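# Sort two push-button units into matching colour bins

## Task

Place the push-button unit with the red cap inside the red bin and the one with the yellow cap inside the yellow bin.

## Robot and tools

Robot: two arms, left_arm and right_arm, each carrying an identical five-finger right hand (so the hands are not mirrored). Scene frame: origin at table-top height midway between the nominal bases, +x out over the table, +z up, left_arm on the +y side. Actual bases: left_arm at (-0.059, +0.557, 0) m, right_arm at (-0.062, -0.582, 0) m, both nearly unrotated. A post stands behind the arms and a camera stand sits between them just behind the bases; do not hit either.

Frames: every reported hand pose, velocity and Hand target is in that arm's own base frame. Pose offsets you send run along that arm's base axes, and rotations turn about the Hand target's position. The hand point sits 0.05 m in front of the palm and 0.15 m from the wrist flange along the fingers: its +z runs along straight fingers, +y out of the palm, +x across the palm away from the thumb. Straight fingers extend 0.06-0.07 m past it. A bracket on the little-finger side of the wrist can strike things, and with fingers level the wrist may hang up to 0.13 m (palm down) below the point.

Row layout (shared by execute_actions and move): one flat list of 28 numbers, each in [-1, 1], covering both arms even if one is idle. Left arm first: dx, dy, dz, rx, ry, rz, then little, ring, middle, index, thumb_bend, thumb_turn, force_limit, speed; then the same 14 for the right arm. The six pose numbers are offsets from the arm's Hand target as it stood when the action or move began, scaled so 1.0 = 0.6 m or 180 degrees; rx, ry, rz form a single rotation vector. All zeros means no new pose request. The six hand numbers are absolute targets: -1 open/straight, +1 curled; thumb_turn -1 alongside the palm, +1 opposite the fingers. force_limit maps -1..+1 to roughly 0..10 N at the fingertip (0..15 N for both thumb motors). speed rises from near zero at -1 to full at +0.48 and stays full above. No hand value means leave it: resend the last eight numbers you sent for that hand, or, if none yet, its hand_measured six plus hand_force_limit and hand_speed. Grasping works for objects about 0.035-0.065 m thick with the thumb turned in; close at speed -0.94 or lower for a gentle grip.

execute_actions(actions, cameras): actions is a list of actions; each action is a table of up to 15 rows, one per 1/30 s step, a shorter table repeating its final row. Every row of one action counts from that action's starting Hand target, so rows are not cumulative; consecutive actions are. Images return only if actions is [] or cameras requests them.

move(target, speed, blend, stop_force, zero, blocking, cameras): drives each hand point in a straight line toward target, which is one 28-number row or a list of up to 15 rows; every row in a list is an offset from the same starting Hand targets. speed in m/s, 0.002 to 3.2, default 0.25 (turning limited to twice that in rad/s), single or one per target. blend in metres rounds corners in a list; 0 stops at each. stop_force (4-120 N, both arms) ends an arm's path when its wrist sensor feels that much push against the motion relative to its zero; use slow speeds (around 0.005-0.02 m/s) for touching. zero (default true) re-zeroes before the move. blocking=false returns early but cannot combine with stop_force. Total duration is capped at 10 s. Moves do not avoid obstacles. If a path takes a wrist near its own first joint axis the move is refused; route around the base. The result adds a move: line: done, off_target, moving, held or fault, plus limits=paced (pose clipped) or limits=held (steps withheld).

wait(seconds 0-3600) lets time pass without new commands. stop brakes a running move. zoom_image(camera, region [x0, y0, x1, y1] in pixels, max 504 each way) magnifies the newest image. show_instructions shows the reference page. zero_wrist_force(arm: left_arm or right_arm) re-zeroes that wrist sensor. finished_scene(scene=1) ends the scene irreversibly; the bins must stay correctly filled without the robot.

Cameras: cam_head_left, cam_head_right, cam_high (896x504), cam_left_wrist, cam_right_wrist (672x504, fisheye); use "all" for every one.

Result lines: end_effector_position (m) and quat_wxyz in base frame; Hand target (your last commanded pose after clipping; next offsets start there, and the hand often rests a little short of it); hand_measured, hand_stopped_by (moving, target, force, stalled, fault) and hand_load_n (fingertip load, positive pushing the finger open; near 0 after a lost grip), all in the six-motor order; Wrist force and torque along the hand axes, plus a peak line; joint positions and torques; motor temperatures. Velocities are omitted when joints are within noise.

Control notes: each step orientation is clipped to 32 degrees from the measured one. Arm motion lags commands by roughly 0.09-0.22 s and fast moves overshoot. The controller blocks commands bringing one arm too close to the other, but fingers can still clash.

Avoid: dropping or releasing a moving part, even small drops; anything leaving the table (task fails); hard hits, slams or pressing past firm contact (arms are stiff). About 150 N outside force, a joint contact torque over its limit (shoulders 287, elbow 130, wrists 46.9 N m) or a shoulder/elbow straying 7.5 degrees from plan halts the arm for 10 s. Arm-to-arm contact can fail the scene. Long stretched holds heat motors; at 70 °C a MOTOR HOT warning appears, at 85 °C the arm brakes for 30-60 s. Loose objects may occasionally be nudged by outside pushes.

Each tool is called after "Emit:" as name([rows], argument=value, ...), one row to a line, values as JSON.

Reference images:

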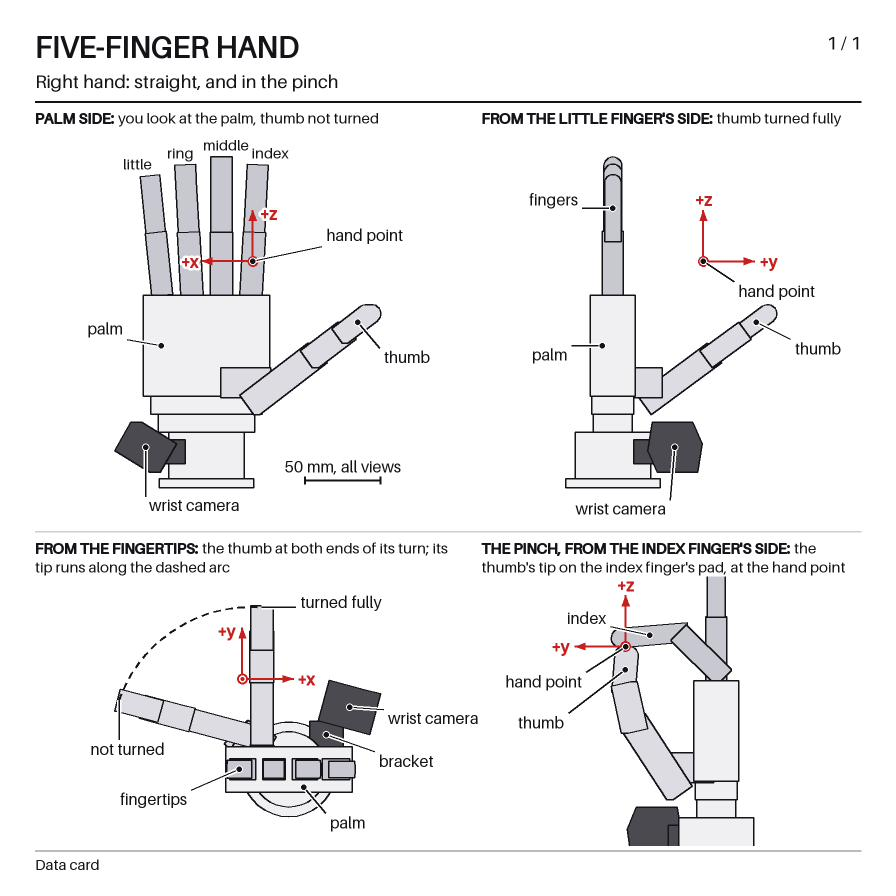

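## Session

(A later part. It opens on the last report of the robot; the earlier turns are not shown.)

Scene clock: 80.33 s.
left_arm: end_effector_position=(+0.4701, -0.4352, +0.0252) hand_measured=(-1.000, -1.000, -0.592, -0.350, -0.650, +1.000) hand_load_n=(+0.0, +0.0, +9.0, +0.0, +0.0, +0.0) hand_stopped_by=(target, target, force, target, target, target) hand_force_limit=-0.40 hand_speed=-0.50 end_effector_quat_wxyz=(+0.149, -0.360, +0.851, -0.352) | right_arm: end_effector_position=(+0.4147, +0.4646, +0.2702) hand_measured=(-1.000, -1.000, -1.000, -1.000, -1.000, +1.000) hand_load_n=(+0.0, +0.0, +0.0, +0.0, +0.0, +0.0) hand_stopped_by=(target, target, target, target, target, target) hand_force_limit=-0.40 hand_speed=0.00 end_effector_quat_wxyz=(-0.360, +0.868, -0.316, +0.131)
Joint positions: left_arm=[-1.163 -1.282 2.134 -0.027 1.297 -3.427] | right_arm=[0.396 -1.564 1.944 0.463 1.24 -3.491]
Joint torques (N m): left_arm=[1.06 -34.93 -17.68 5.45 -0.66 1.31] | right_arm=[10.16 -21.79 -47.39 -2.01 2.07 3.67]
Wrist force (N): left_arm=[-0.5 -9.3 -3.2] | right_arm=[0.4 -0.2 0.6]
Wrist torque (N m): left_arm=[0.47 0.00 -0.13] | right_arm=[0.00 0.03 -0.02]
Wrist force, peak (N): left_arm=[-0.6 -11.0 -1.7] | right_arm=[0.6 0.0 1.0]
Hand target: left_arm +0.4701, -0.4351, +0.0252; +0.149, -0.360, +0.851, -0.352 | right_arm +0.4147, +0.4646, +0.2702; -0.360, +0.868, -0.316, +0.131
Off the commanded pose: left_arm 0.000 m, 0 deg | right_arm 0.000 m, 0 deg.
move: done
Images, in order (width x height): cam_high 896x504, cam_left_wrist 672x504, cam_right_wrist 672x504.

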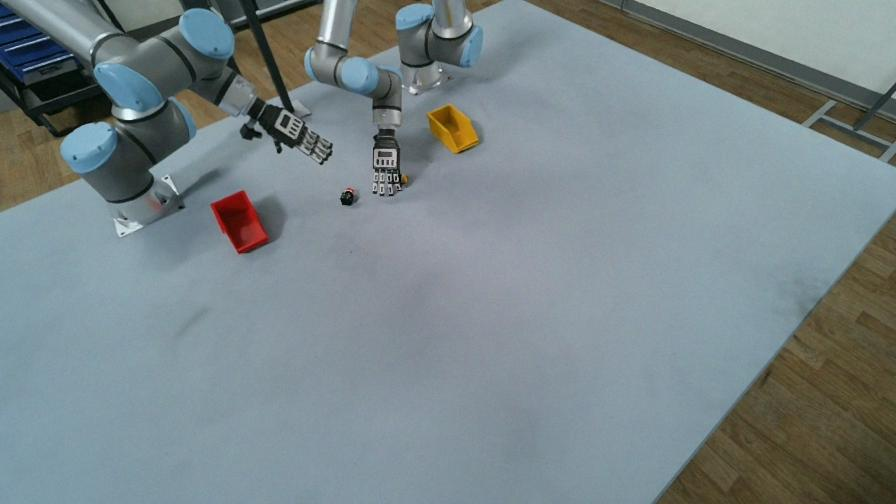

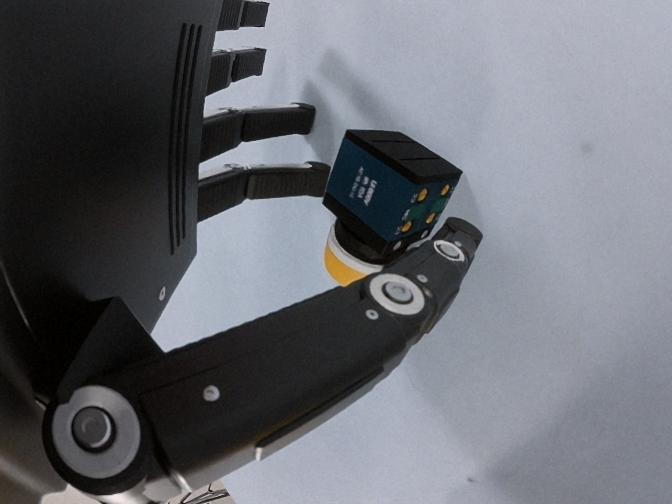

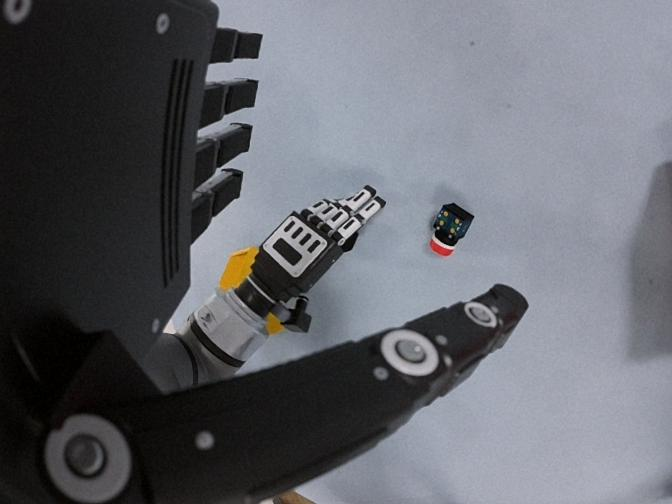

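Emit:
move(target=[0,0,0.0167,-0.0386,-0.040,0,-1,-1,-0.35,-0.35,-0.65,1,-0.4,-0.5, 0,0,0,0,0,0,-1,-1,-1,-1,-1,1,-0.4,0], speed=0.03)

Emit:
move(target=[0,0,0,0,0,0,-1,-1,-0.3,-0.3,-0.65,1,-0.41,-0.5, 0,0,0,0,0,0,-1,-1,-1,-1,-1,1,-0.4,0], speed=0.03, cameras=["cam_left_wrist","cam_right_wrist","cam_high"])

Emit:
zoom_image(camera="cam_left_wrist", region=[190, 0, 540, 300])

Emit:
zoom_image(camera="cam_right_wrist", region=[200, 120, 480, 360])

Scene clock: 86.20 s.
left_arm: end_effector_position=(+0.4701, -0.4351, +0.0352) hand_measured=(-1.000, -1.000, -0.592, -0.350, -0.650, +1.000) hand_load_n=(+0.0, +0.0, +0.0, +0.0, +0.0, +0.0) hand_stopped_by=(target, target, force, target, target, target) hand_force_limit=-0.40 hand_speed=-0.50 end_effector_quat_wxyz=(+0.180, -0.346, +0.817, -0.425) | right_arm: end_effector_position=(+0.4147, +0.4646, +0.2702) hand_measured=(-1.000, -1.000, -1.000, -1.000, -1.000, +1.000) hand_load_n=(+0.0, +0.0, +0.0, +0.0, +0.0, +0.0) hand_stopped_by=(target, target, target, target, target, target) hand_force_limit=-0.40 hand_speed=0.00 end_effector_quat_wxyz=(-0.360, +0.868, -0.316, +0.131)
Joint positions: left_arm=[-1.197 -1.346 2.239 -0.237 1.224 -3.397] | right_arm=[0.396 -1.564 1.944 0.463 1.24 -3.491]
Joint torques (N m): left_arm=[-11.2 -68.12 -16.79 -1.57 -2.09 2.19] | right_arm=[12.08 -20.13 -47.17 -1.84 1.96 3.64]
Wrist force (N): left_arm=[0.3 -1.7 0.4] | right_arm=[0.5 0.0 0.7]
Wrist torque (N m): left_arm=[-0.12 -0.06 -0.09] | right_arm=[0.02 0.02 -0.01]
Wrist force, peak (N): left_arm=[-0.4 -10.2 -3.0] | right_arm=[0.7 -0.1 0.9]
Hand target: left_arm +0.4701, -0.4351, +0.0352; +0.180, -0.346, +0.817, -0.425 | right_arm +0.4147, +0.4646, +0.2702; -0.360, +0.868, -0.316, +0.131
Off the commanded pose: left_arm 0.000 m, 0 deg | right_arm 0.000 m, 0 deg.
move: done

Scene clock: 86.70 s.
left_arm: end_effector_position=(+0.4701, -0.4351, +0.0352) hand_measured=(-1.000, -1.000, -0.300, -0.300, -0.650, +1.000) hand_load_n=(+0.0, +0.0, +0.0, +0.0, +0.0, +0.0) hand_stopped_by=(target, target, target, target, target, target) hand_force_limit=-0.41 hand_speed=-0.50 end_effector_quat_wxyz=(+0.180, -0.346, +0.817, -0.425) | right_arm: end_effector_position=(+0.4147, +0.4646, +0.2702) hand_measured=(-1.000, -1.000, -1.000, -1.000, -1.000, +1.000) hand_load_n=(+0.0, +0.0, +0.0, +0.0, +0.0, +0.0) hand_stopped_by=(target, target, target, target, target, target) hand_force_limit=-0.40 hand_speed=0.00 end_effector_quat_wxyz=(-0.360, +0.868, -0.316, +0.131)
Joint positions: left_arm=[-1.197 -1.346 2.239 -0.237 1.224 -3.397] | right_arm=[0.396 -1.564 1.944 0.463 1.24 -3.491]
Joint torques (N m): left_arm=[-11.6 -66.17 -16.55 -1.69 -2.48 2.31] | right_arm=[9.47 -22.01 -47.23 -1.42 1.88 3.6]
Wrist force (N): left_arm=[0.6 -1.4 0.5] | right_arm=[0.4 0.1 0.6]
Wrist torque (N m): left_arm=[-0.09 -0.11 -0.06] | right_arm=[0.04 0.03 -0.01]
Wrist force, peak (N): left_arm=[0.3 -1.8 0.4] | right_arm=[0.5 0.0 0.9]
Hand target: left_arm +0.4701, -0.4351, +0.0352; +0.180, -0.346, +0.817, -0.425 | right_arm +0.4147, +0.4646, +0.2702; -0.360, +0.868, -0.316, +0.131
Off the commanded pose: left_arm 0.000 m, 0 deg | right_arm 0.000 m, 0 deg.
move: done
Images, in order (width x height): cam_high 896x504, cam_left_wrist 672x504, cam_right_wrist 672x504.

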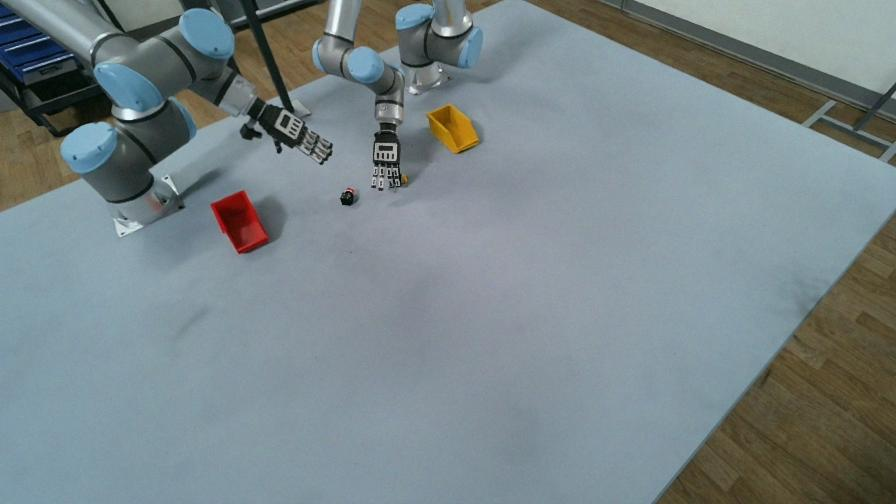

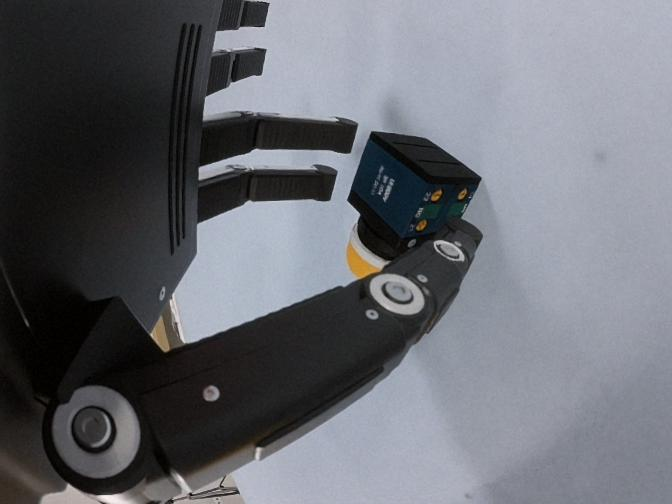

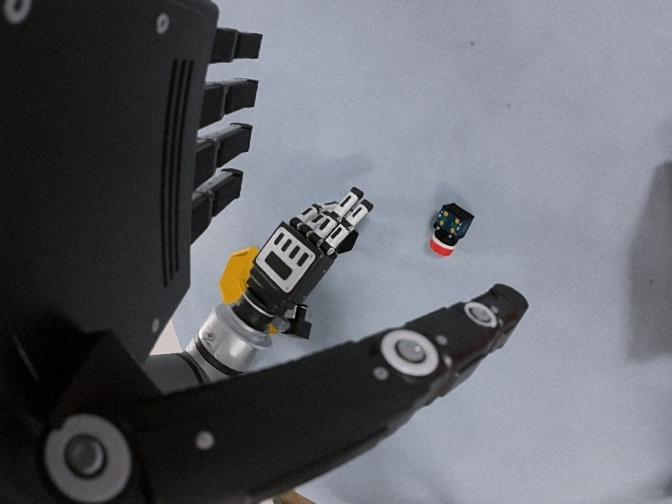

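Scaled by 1.440 from the camera's image (finer frame: 960x720).

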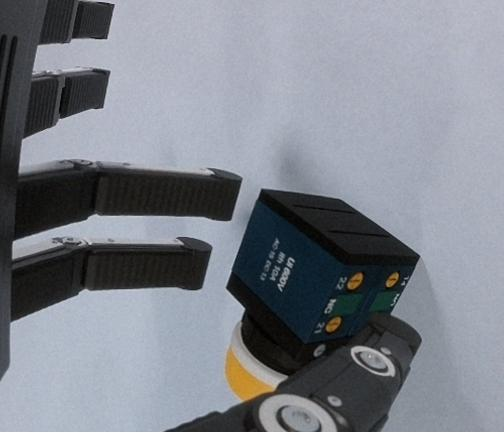

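Scaled by 1.800 from the camera's image (finer frame: 960x720).

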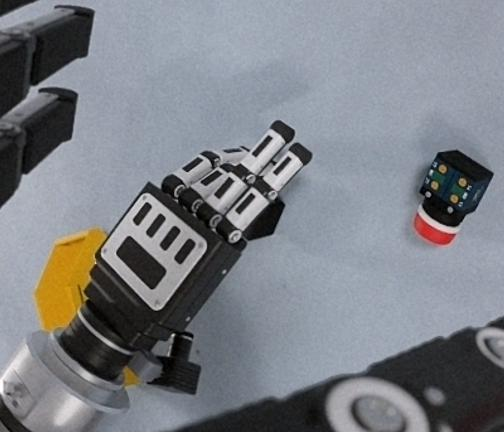

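Emit:
move(target=[0,0,-0.0125,0,0,0,-1,-1,-0.3,-0.3,-0.65,1,-0.41,-0.5, 0,0,0,0,0,0,-1,-1,-1,-1,-1,1,-0.4,0], speed=0.02, stop_force=4)

Emit:
move(target=[0,0,0,0,0,0,-1,-1,0.4,0.4,-0.1,1,-0.4,-0.8, 0,0,0,0,0,0,-1,-1,-1,-1,-1,1,-0.4,0], speed=0.03, cameras=["cam_left_wrist","cam_right_wrist","cam_high"])

Emit:
zoom_image(camera="cam_left_wrist", region=[190, 0, 540, 300])

Emit:
zoom_image(camera="cam_right_wrist", region=[200, 120, 480, 360])

Scene clock: 90.20 s.
left_arm: end_effector_position=(+0.4701, -0.4352, +0.0277) hand_measured=(-1.000, -1.000, -0.300, -0.300, -0.650, +1.000) hand_load_n=(+0.0, +0.0, +0.0, +0.0, +0.0, +0.0) hand_stopped_by=(target, target, target, target, target, target) hand_force_limit=-0.41 hand_speed=-0.50 end_effector_quat_wxyz=(+0.180, -0.346, +0.817, -0.425) | right_arm: end_effector_position=(+0.4147, +0.4646, +0.2702) hand_measured=(-1.000, -1.000, -1.000, -1.000, -1.000, +1.000) hand_load_n=(+0.0, +0.0, +0.0, +0.0, +0.0, +0.0) hand_stopped_by=(target, target, target, target, target, target) hand_force_limit=-0.40 hand_speed=0.00 end_effector_quat_wxyz=(-0.360, +0.868, -0.316, +0.131)
Joint positions: left_arm=[-1.197 -1.334 2.243 -0.254 1.224 -3.397] | right_arm=[0.396 -1.564 1.944 0.463 1.24 -3.491]
Joint torques (N m): left_arm=[-6.69 -28.39 -16.49 -1.44 -2.21 1.45] | right_arm=[11.51 -23.63 -46.23 -1.85 2.16 3.79]
Wrist force (N): left_arm=[0.2 -1.8 0.6] | right_arm=[0.4 -0.1 0.8]
Wrist torque (N m): left_arm=[-0.16 -0.05 -0.11] | right_arm=[0.01 0.03 -0.01]
Wrist force, peak (N): left_arm=[0.5 -1.9 0.5] | right_arm=[0.5 0.1 1.0]
Hand target: left_arm +0.4701, -0.4351, +0.0277; +0.180, -0.346, +0.817, -0.425 | right_arm +0.4147, +0.4646, +0.2702; -0.360, +0.868, -0.316, +0.131
Off the commanded pose: left_arm 0.000 m, 0 deg | right_arm 0.000 m, 0 deg.
move: done

Scene clock: 91.07 s.
left_arm: end_effector_position=(+0.4701, -0.4351, +0.0277) hand_measured=(-1.000, -1.000, +0.010, +0.030, -0.494, +1.000) hand_load_n=(+0.0, +0.0, +7.0, +5.5, +9.5, -3.0) hand_stopped_by=(target, target, force, force, force, target) hand_force_limit=-0.40 hand_speed=-0.80 end_effector_quat_wxyz=(+0.180, -0.346, +0.817, -0.425) | right_arm: end_effector_position=(+0.4147, +0.4646, +0.2702) hand_measured=(-1.000, -1.000, -1.000, -1.000, -1.000, +1.000) hand_load_n=(+0.0, +0.0, +0.0, +0.0, +0.0, +0.0) hand_stopped_by=(target, target, target, target, target, target) hand_force_limit=-0.40 hand_speed=0.00 end_effector_quat_wxyz=(-0.360, +0.868, -0.316, +0.131)
Joint positions: left_arm=[-1.197 -1.334 2.243 -0.254 1.224 -3.397] | right_arm=[0.396 -1.564 1.944 0.463 1.24 -3.491]
Joint torques (N m): left_arm=[-4.5 -29.54 -16.5 -1 -2.07 1.15] | right_arm=[10.63 -21.02 -46.68 -1.46 2.3 3.81]
Wrist force (N): left_arm=[0.2 -2.4 -0.5] | right_arm=[0.4 -0.1 0.7]
Wrist torque (N m): left_arm=[-0.14 -0.10 -0.07] | right_arm=[0.00 0.03 -0.01]
Wrist force, peak (N): left_arm=[-0.3 -2.9 -0.3] | right_arm=[0.4 -0.1 0.9]
Hand target: left_arm +0.4701, -0.4351, +0.0277; +0.180, -0.346, +0.817, -0.425 | right_arm +0.4147, +0.4646, +0.2702; -0.360, +0.868, -0.316, +0.131
Off the commanded pose: left_arm 0.000 m, 0 deg | right_arm 0.000 m, 0 deg.
move: done
Images, in order (width x height): cam_high 896x504, cam_left_wrist 672x504, cam_right_wrist 672x504.

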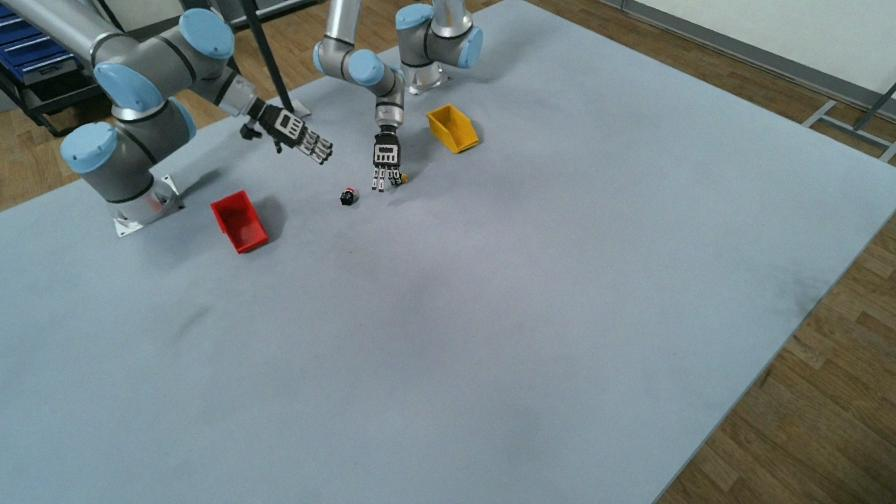

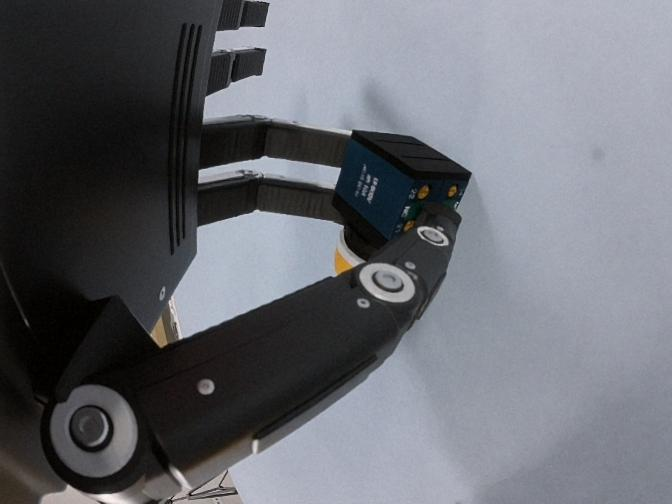

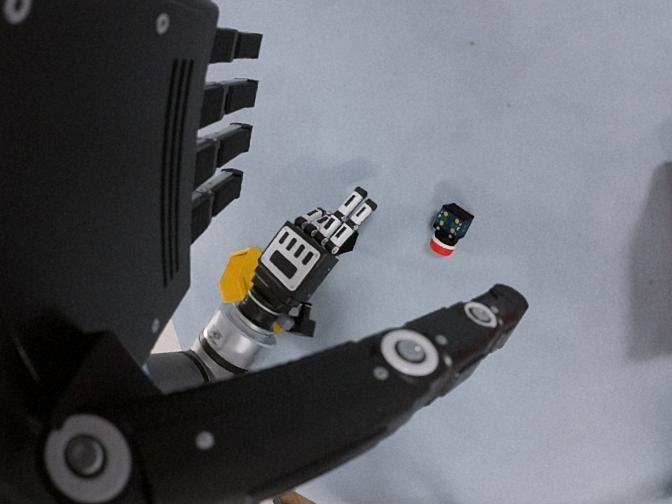

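Scaled by 1.440 from the camera's image (finer frame: 960x720).

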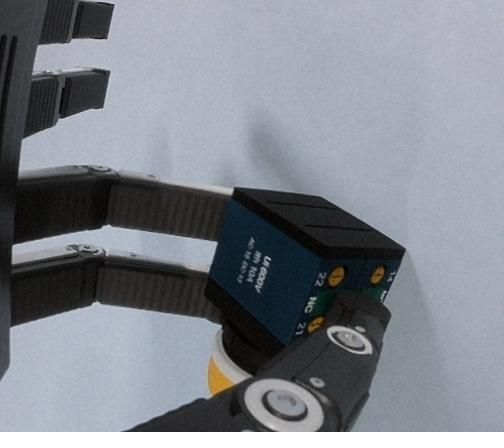

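Scaled by 1.800 from the camera's image (finer frame: 960x720).

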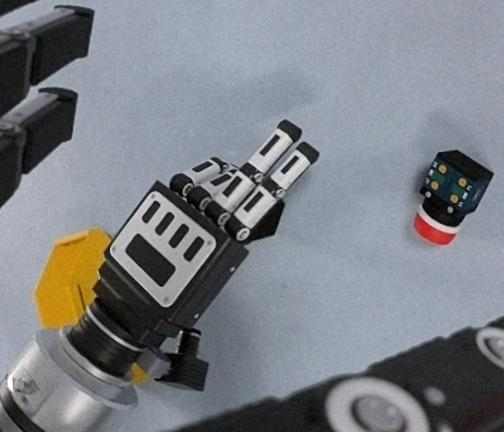

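Emit:
move(target=[0,0,0.05,0,0,0,-1,-1,0.4,0.4,-0.1,1,-0.4,-0.8, 0,0,0,0,0,0,-1,-1,-1,-1,-1,1,-0.4,0], speed=0.04, cameras=["cam_left_wrist","cam_high"])

Emit:
zoom_image(camera="cam_high", region=[320, 80, 500, 220])

Scene clock: 92.97 s.
left_arm: end_effector_position=(+0.4701, -0.4351, +0.0576) hand_measured=(-1.000, -1.000, +0.010, +0.030, -0.494, +1.000) hand_load_n=(+0.0, -0.5, +8.0, +2.5, +9.0, -1.5) hand_stopped_by=(target, target, force, force, force, target) hand_force_limit=-0.40 hand_speed=-0.80 end_effector_quat_wxyz=(+0.180, -0.346, +0.817, -0.425) | right_arm: end_effector_position=(+0.4147, +0.4646, +0.2702) hand_measured=(-1.000, -1.000, -1.000, -1.000, -1.000, +1.000) hand_load_n=(-0.5, -0.5, +0.0, +0.0, -0.5, +0.0) hand_stopped_by=(target, target, target, target, target, target) hand_force_limit=-0.40 hand_speed=0.00 end_effector_quat_wxyz=(-0.360, +0.868, -0.316, +0.131)
Joint positions: left_arm=[-1.197 -1.381 2.226 -0.189 1.224 -3.397] | right_arm=[0.396 -1.564 1.944 0.463 1.24 -3.491]
Joint torques (N m): left_arm=[-3.1 -66.65 -37.63 2.49 -0.4 -0.72] | right_arm=[10.48 -18.06 -46.77 -1.55 2.17 3.45]
Wrist force (N): left_arm=[0.5 -1.0 0.8] | right_arm=[0.5 -0.3 0.5]
Wrist torque (N m): left_arm=[-0.07 -0.07 -0.04] | right_arm=[-0.01 0.02 -0.02]
Wrist force, peak (N): left_arm=[0.2 -3.2 -0.5] | right_arm=[0.6 -0.2 0.8]
Hand target: left_arm +0.4701, -0.4351, +0.0577; +0.180, -0.346, +0.817, -0.425 | right_arm +0.4147, +0.4646, +0.2702; -0.360, +0.868, -0.316, +0.131
Off the commanded pose: left_arm 0.000 m, 0 deg | right_arm 0.000 m, 0 deg.
move: done
Images, in order (width x height): cam_high 896x504, cam_left_wrist 672x504.

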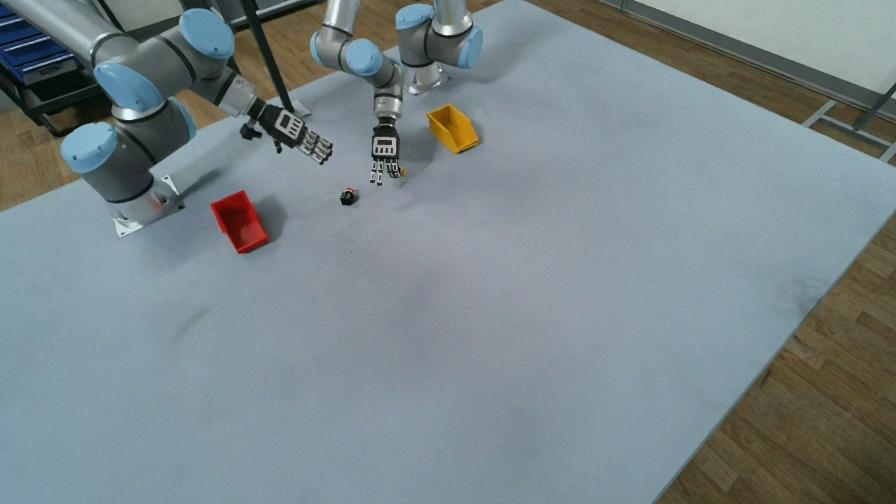

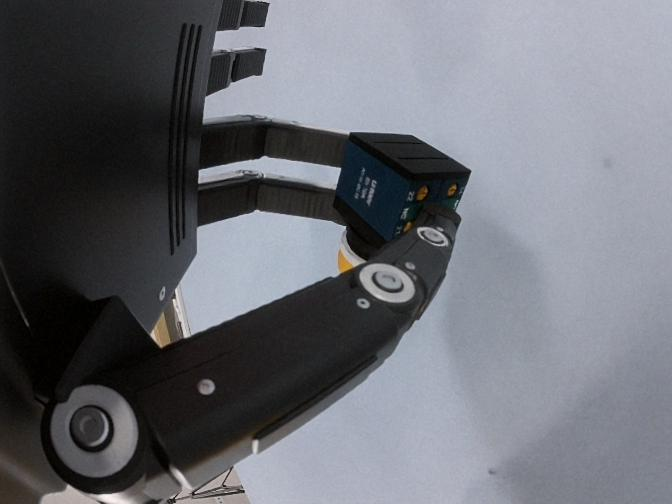

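Scaled by 2.800 from the camera's image (finer frame: 1280x720).

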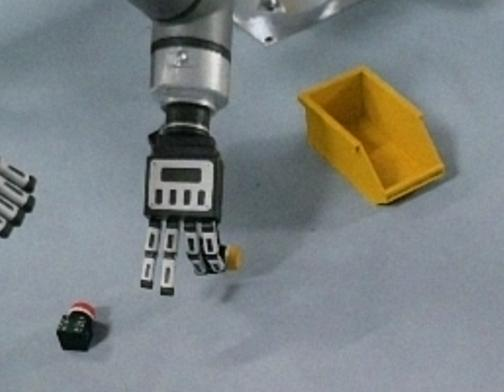

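Emit:
move([
  [0,0,0.27,0,0,0,1,1,0.4,0.4,-0.1,1,-0.4,-0.8, 0,0,0,0,0,0,-1,-1,-1,-1,-1,1,-0.4,0],
  [-0.05,0.39,0.30,0,0,0,1,1,0.4,0.4,-0.1,1,-0.4,-0.8, 0,0,0,0,0,0,-1,-1,-1,-1,-1,1,-0.4,0],
], speed=0.15, blend=0.03, cameras=["cam_left_wrist","cam_high","cam_head_left","cam_head_right"])

Scene clock: 103.57 s.
left_arm: end_effector_position=(+0.4401, -0.2012, +0.2377) hand_measured=(+1.000, +1.000, +0.010, +0.030, -0.494, +1.000) hand_load_n=(+0.0, +0.0, +7.5, +3.0, +9.0, -1.5) hand_stopped_by=(target, target, force, force, force, target) hand_force_limit=-0.40 hand_speed=-0.80 end_effector_quat_wxyz=(+0.180, -0.346, +0.817, -0.425) | right_arm: end_effector_position=(+0.4147, +0.4646, +0.2702) hand_measured=(-1.000, -1.000, -1.000, -1.000, -1.000, +1.000) hand_load_n=(+0.0, +0.0, +0.0, +0.0, +0.0, +0.0) hand_stopped_by=(target, target, target, target, target, target) hand_force_limit=-0.40 hand_speed=0.00 end_effector_quat_wxyz=(-0.360, +0.868, -0.316, +0.131)
Joint positions: left_arm=[-0.936 -1.926 2.316 0.228 1.434 -3.238] | right_arm=[0.396 -1.564 1.944 0.463 1.24 -3.491]
Joint torques (N m): left_arm=[7.62 -31.57 -28.93 2.65 1.5 2.26] | right_arm=[9.23 -21.98 -46.32 -1.47 2.01 3.86]
Wrist force (N): left_arm=[0.5 -0.9 0.8] | right_arm=[0.3 -0.1 0.7]
Wrist torque (N m): left_arm=[-0.07 -0.10 0.00] | right_arm=[0.00 0.05 -0.03]
Wrist force, peak (N): left_arm=[0.5 -2.5 0.9] | right_arm=[0.7 0.0 0.8]
Hand target: left_arm +0.4401, -0.2011, +0.2377; +0.180, -0.346, +0.817, -0.425 | right_arm +0.4147, +0.4646, +0.2702; -0.360, +0.868, -0.316, +0.131
Off the commanded pose: left_arm 0.000 m, 0 deg | right_arm 0.000 m, 0 deg.
move: done
Images, in order (width x height): cam_head_left 896x504, cam_head_right 896x504, cam_high 896x504, cam_left_wrist 672x504.

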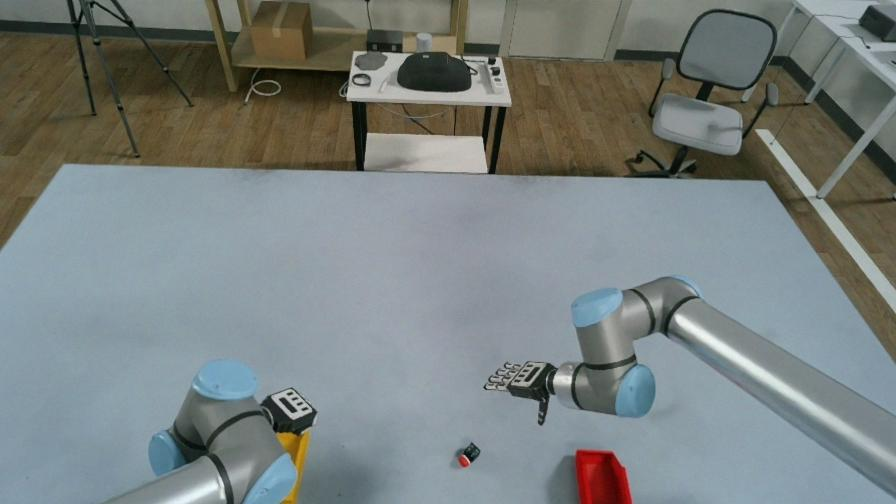

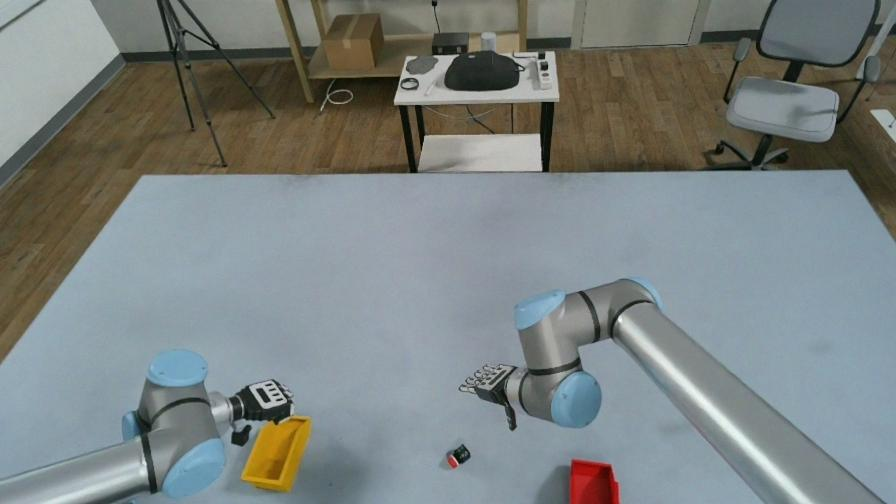

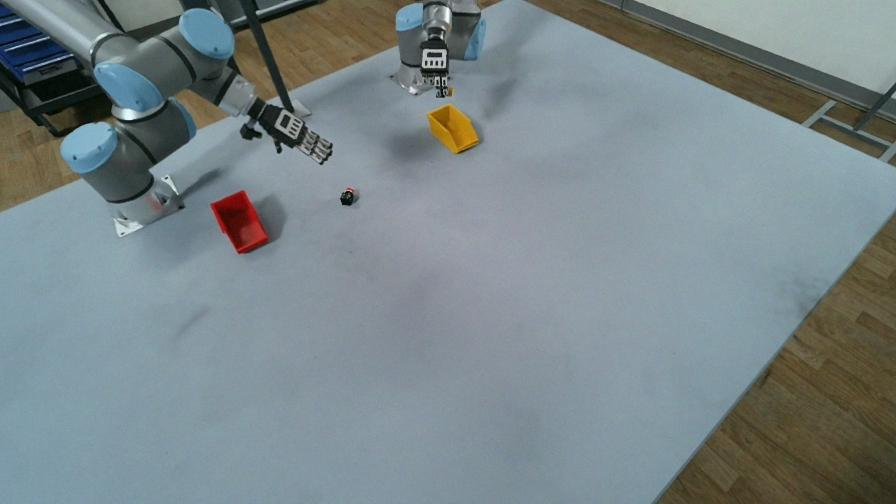

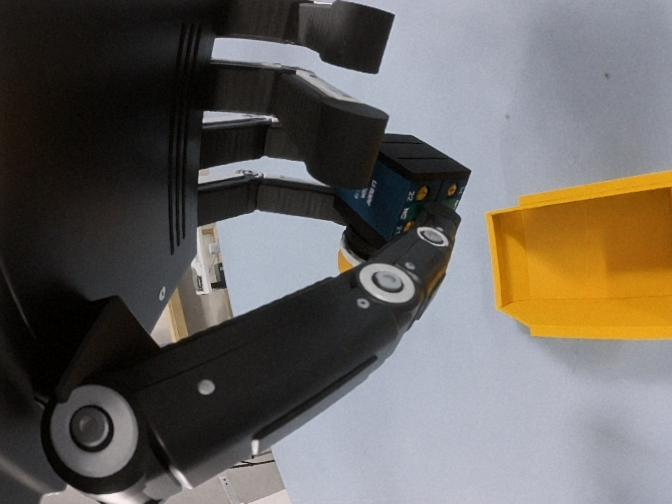

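Emit:
move(target=[-0.067,0,0,0,0,0.2444,1,1,0.4,0.4,-0.1,1,-0.4,-0.8, 0,0,0,0,0,0,-1,-1,-1,-1,-1,1,-0.4,0], speed=0.2, cameras=["cam_left_wrist","cam_high","cam_head_left","cam_head_right"])

Emit:
zoom_image(camera="cam_high", region=[380, 40, 520, 180])

Emit:
zoom_image(camera="cam_head_right", region=[180, 380, 380, 504])

Scene clock: 112.33 s.
left_arm: end_effector_position=(+0.3999, -0.2011, +0.2377) hand_measured=(+1.000, +1.000, +0.010, +0.030, -0.494, +1.000) hand_load_n=(+0.0, +0.0, +8.0, +3.0, +9.0, -1.5) hand_stopped_by=(target, target, force, force, force, target) hand_force_limit=-0.40 hand_speed=-0.80 end_effector_quat_wxyz=(-0.326, +0.627, -0.628, +0.327) | right_arm: end_effector_position=(+0.4147, +0.4646, +0.2702) hand_measured=(-1.000, -1.000, -1.000, -1.000, -1.000, +1.000) hand_load_n=(+0.0, +0.0, -0.5, +0.0, +0.0, +0.0) hand_stopped_by=(target, target, target, target, target, target) hand_force_limit=-0.40 hand_speed=0.00 end_effector_quat_wxyz=(-0.360, +0.868, -0.316, +0.131)
Joint positions: left_arm=[-1.404 -1.725 2.315 0.746 0.631 -4.425] | right_arm=[0.396 -1.564 1.944 0.463 1.24 -3.491]
Joint torques (N m): left_arm=[-11.54 -1.85 -41.27 5.63 -3.98 -2.24] | right_arm=[8.21 -21.73 -47.56 -0.98 2.05 3.63]
Wrist force (N): left_arm=[0.4 -1.5 1.1] | right_arm=[0.6 -0.1 0.7]
Wrist torque (N m): left_arm=[-0.16 -0.08 0.18] | right_arm=[0.01 -0.01 0.00]
Wrist force, peak (N): left_arm=[0.9 -1.5 1.0] | right_arm=[0.5 0.0 1.0]
Hand target: left_arm +0.3999, -0.2011, +0.2377; -0.326, +0.627, -0.628, +0.327 | right_arm +0.4147, +0.4646, +0.2702; -0.360, +0.868, -0.316, +0.131
Off the commanded pose: left_arm 0.000 m, 0 deg | right_arm 0.000 m, 0 deg.
move: done
Images, in order (width x height): cam_head_left 896x504, cam_head_right 896x504, cam_high 896x504, cam_left_wrist 672x504.

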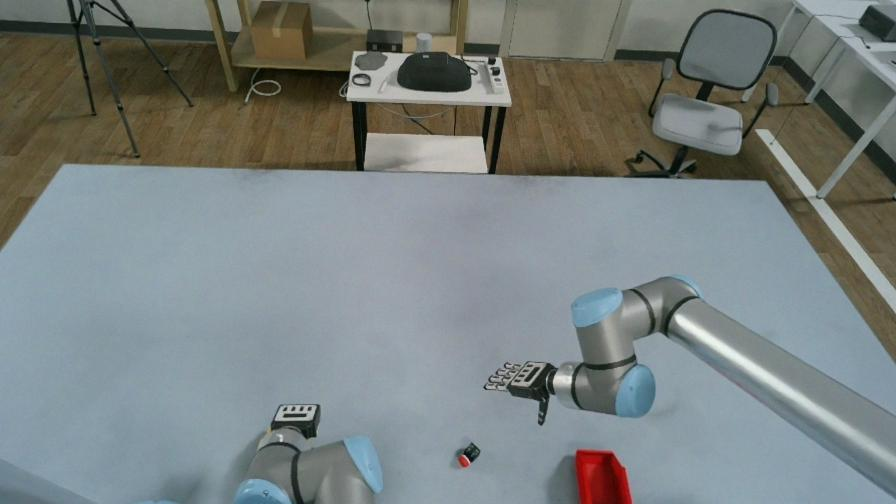

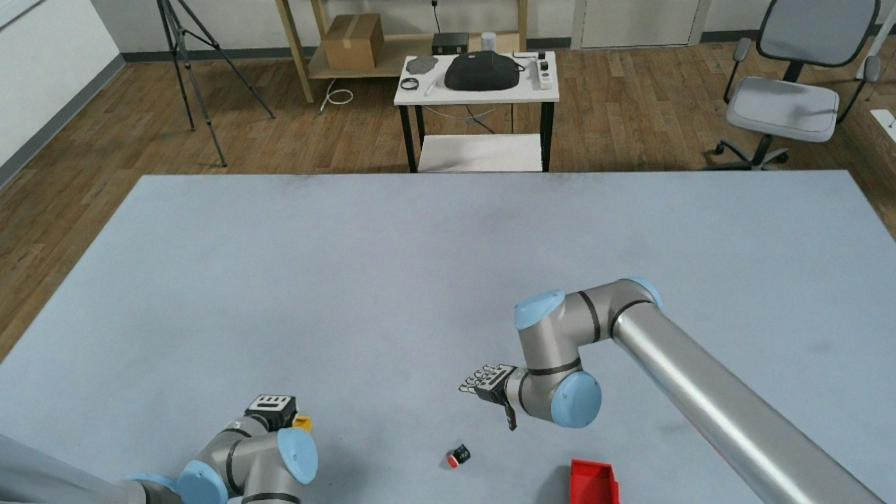

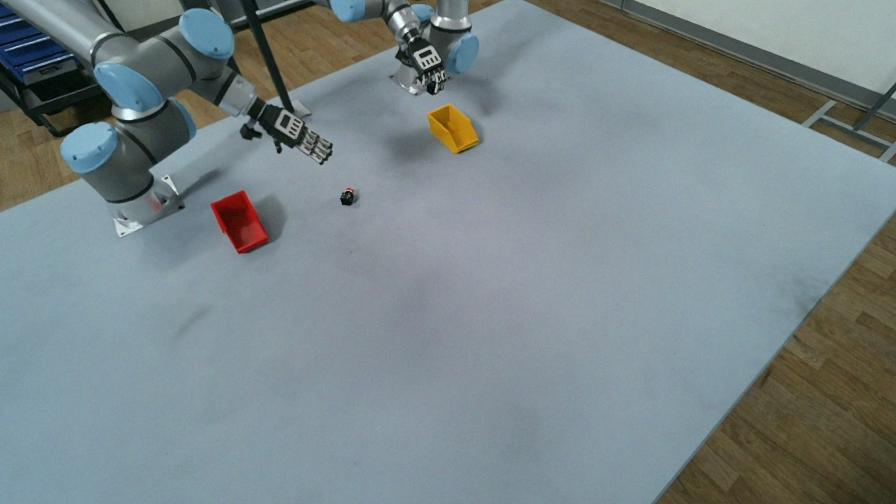

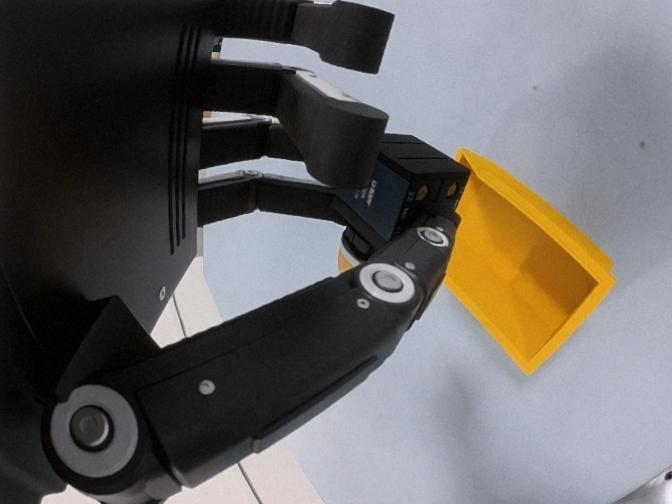

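Scaled by 3.600 from the camera's image (finer frame: 1280x720).

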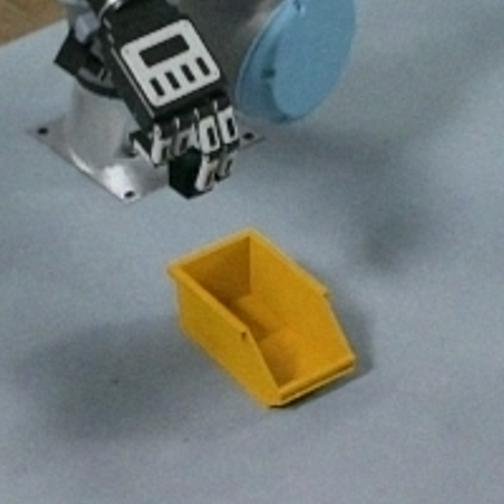

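Scaled by 2.520 from the camera's image (finer frame: 1280x720).

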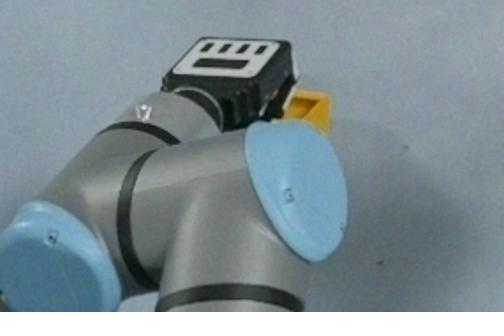

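Emit:
zoom_image(camera="cam_left_wrist", region=[400, 120, 650, 400])

Emit:
zoom_image(camera="cam_high", region=[420, 90, 490, 160])

Emit:
zoom_image(camera="cam_high", region=[200, 180, 280, 260])

Scaled by 1.800 from the camera's image (finer frame: 960x720).

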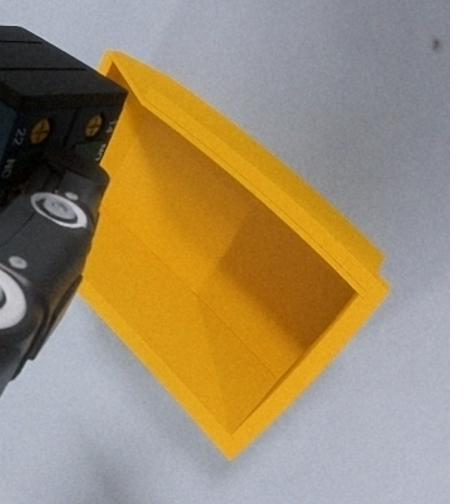

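Scaled by 7.200 from the camera's image (finer frame: 1280x720).

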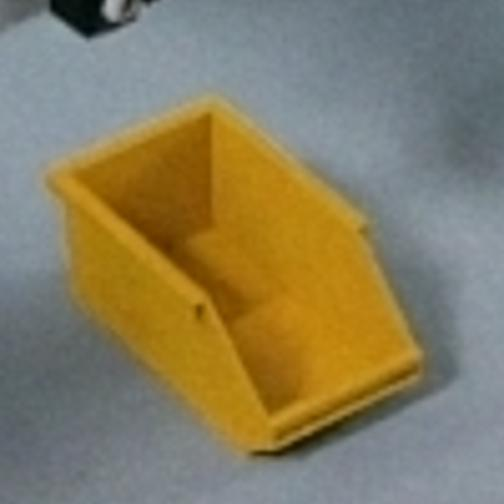

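Scaled by 6.300 from the camera's image (finer frame: 1280x720).

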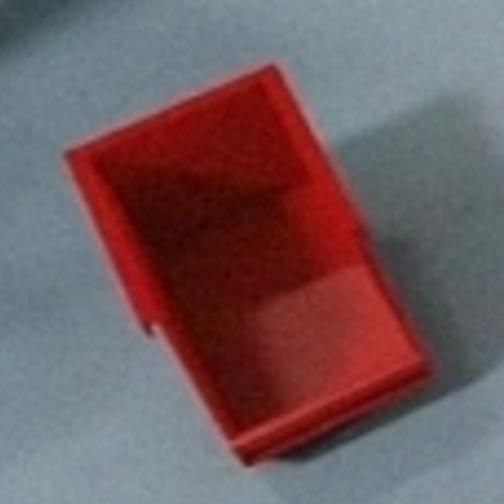

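Emit:
move(target=[0.1335,0.097,-0.146,-0.033,0,0,-1,-1,0.4,0.4,-0.1,1,-0.4,-0.8, 0,0,0,0,0,0,-1,-1,-1,-1,-1,1,-0.4,0], speed=0.12, cameras=["cam_left_wrist","cam_high","cam_head_left","cam_head_right"])

Emit:
zoom_image(camera="cam_high", region=[380, 60, 520, 180])

Emit:
zoom_image(camera="cam_head_right", region=[200, 380, 380, 504])

Emit:
zoom_image(camera="cam_left_wrist", region=[190, 0, 672, 480])

Scene clock: 127.43 s.
left_arm: end_effector_position=(+0.4800, -0.1429, +0.1501) hand_measured=(-1.000, -1.000, +0.010, +0.030, -0.494, +1.000) hand_load_n=(+0.0, +0.0, +7.5, +3.0, +9.5, -1.5) hand_stopped_by=(target, target, force, force, force, target) hand_force_limit=-0.40 hand_speed=-0.80 end_effector_quat_wxyz=(-0.293, +0.643, -0.610, +0.359) | right_arm: end_effector_position=(+0.4147, +0.4646, +0.2702) hand_measured=(-1.000, -1.000, -1.000, -1.000, -1.000, +1.000) hand_load_n=(+0.0, +0.0, -0.5, -0.5, +0.0, +0.5) hand_stopped_by=(target, target, target, target, target, target) hand_force_limit=-0.40 hand_speed=0.00 end_effector_quat_wxyz=(-0.360, +0.868, -0.316, +0.131)
Joint positions: left_arm=[-1.027 -1.686 2.362 0.199 0.837 -3.945] | right_arm=[0.396 -1.564 1.944 0.463 1.24 -3.491]
Joint torques (N m): left_arm=[8.63 -4 -39.46 -0.13 0.63 2.21] | right_arm=[9.54 -22.22 -46.71 -0.86 2.14 3.72]
Wrist force (N): left_arm=[0.0 -0.8 0.9] | right_arm=[0.6 0.2 0.6]
Wrist torque (N m): left_arm=[-0.06 -0.02 0.06] | right_arm=[0.06 -0.01 0.01]
Wrist force, peak (N): left_arm=[1.4 -1.7 0.4] | right_arm=[0.7 -0.3 0.7]
Hand target: left_arm +0.4800, -0.1429, +0.1501; -0.293, +0.643, -0.610, +0.359 | right_arm +0.4147, +0.4646, +0.2702; -0.360, +0.868, -0.316, +0.131
Off the commanded pose: left_arm 0.000 m, 0 deg | right_arm 0.000 m, 0 deg.
move: done
Images, in order (width x height): cam_head_left 896x504, cam_head_right 896x504, cam_high 896x504, cam_left_wrist 672x504.

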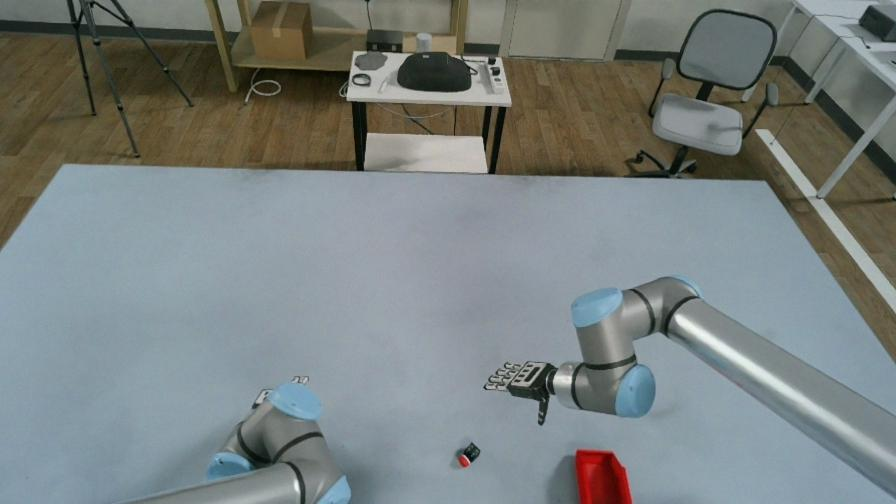

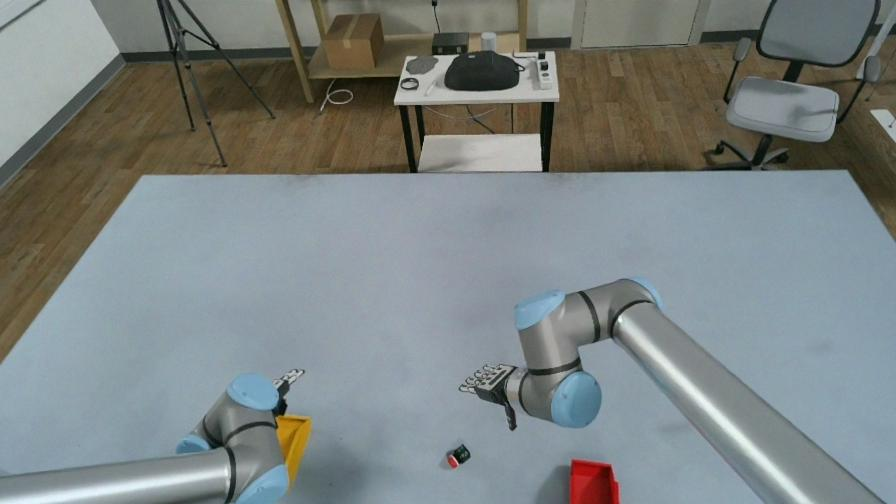

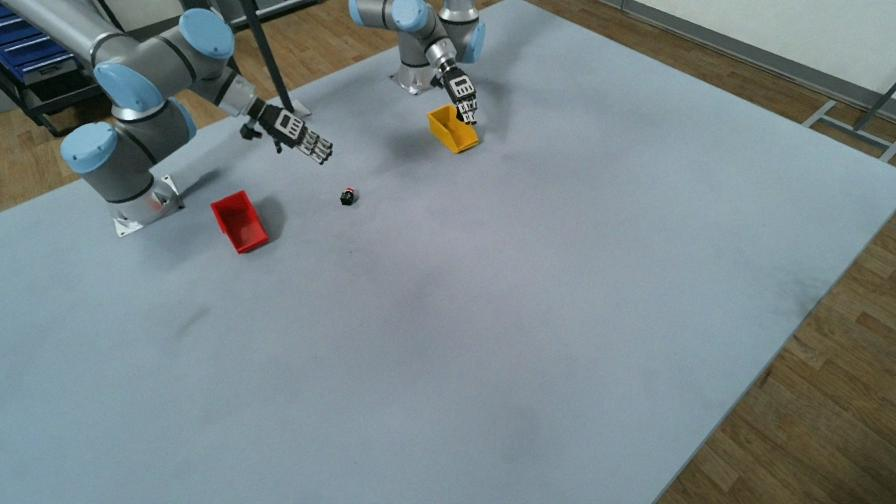

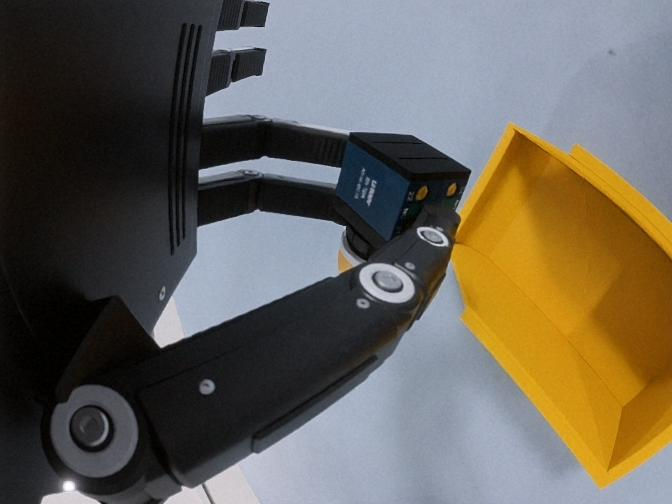

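Scaled by 3.600 from the camera's image (finer frame: 1280x720).

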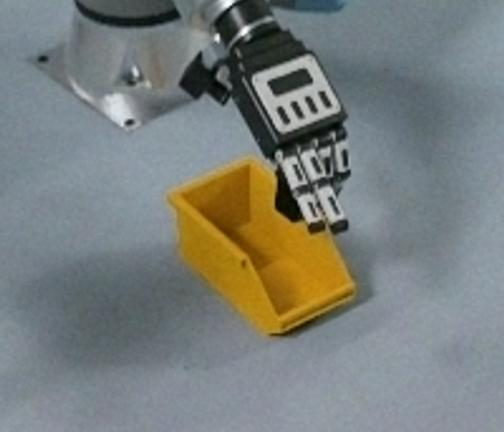

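Scaled by 2.800 from the camera's image (finer frame: 1280x720).

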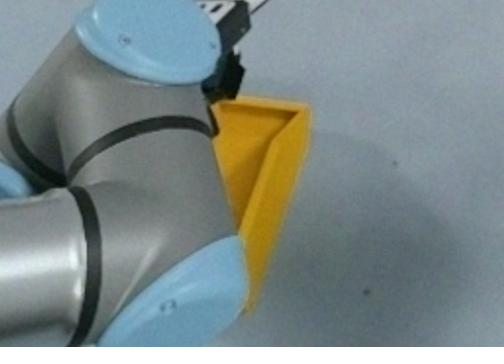

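Scaled by 1.046 from the camera's image (finer frame: 960x720).

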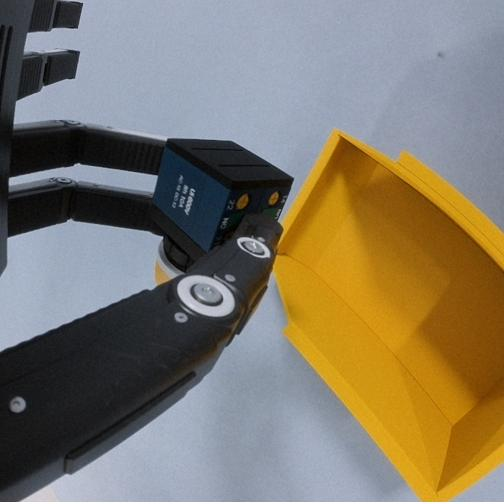

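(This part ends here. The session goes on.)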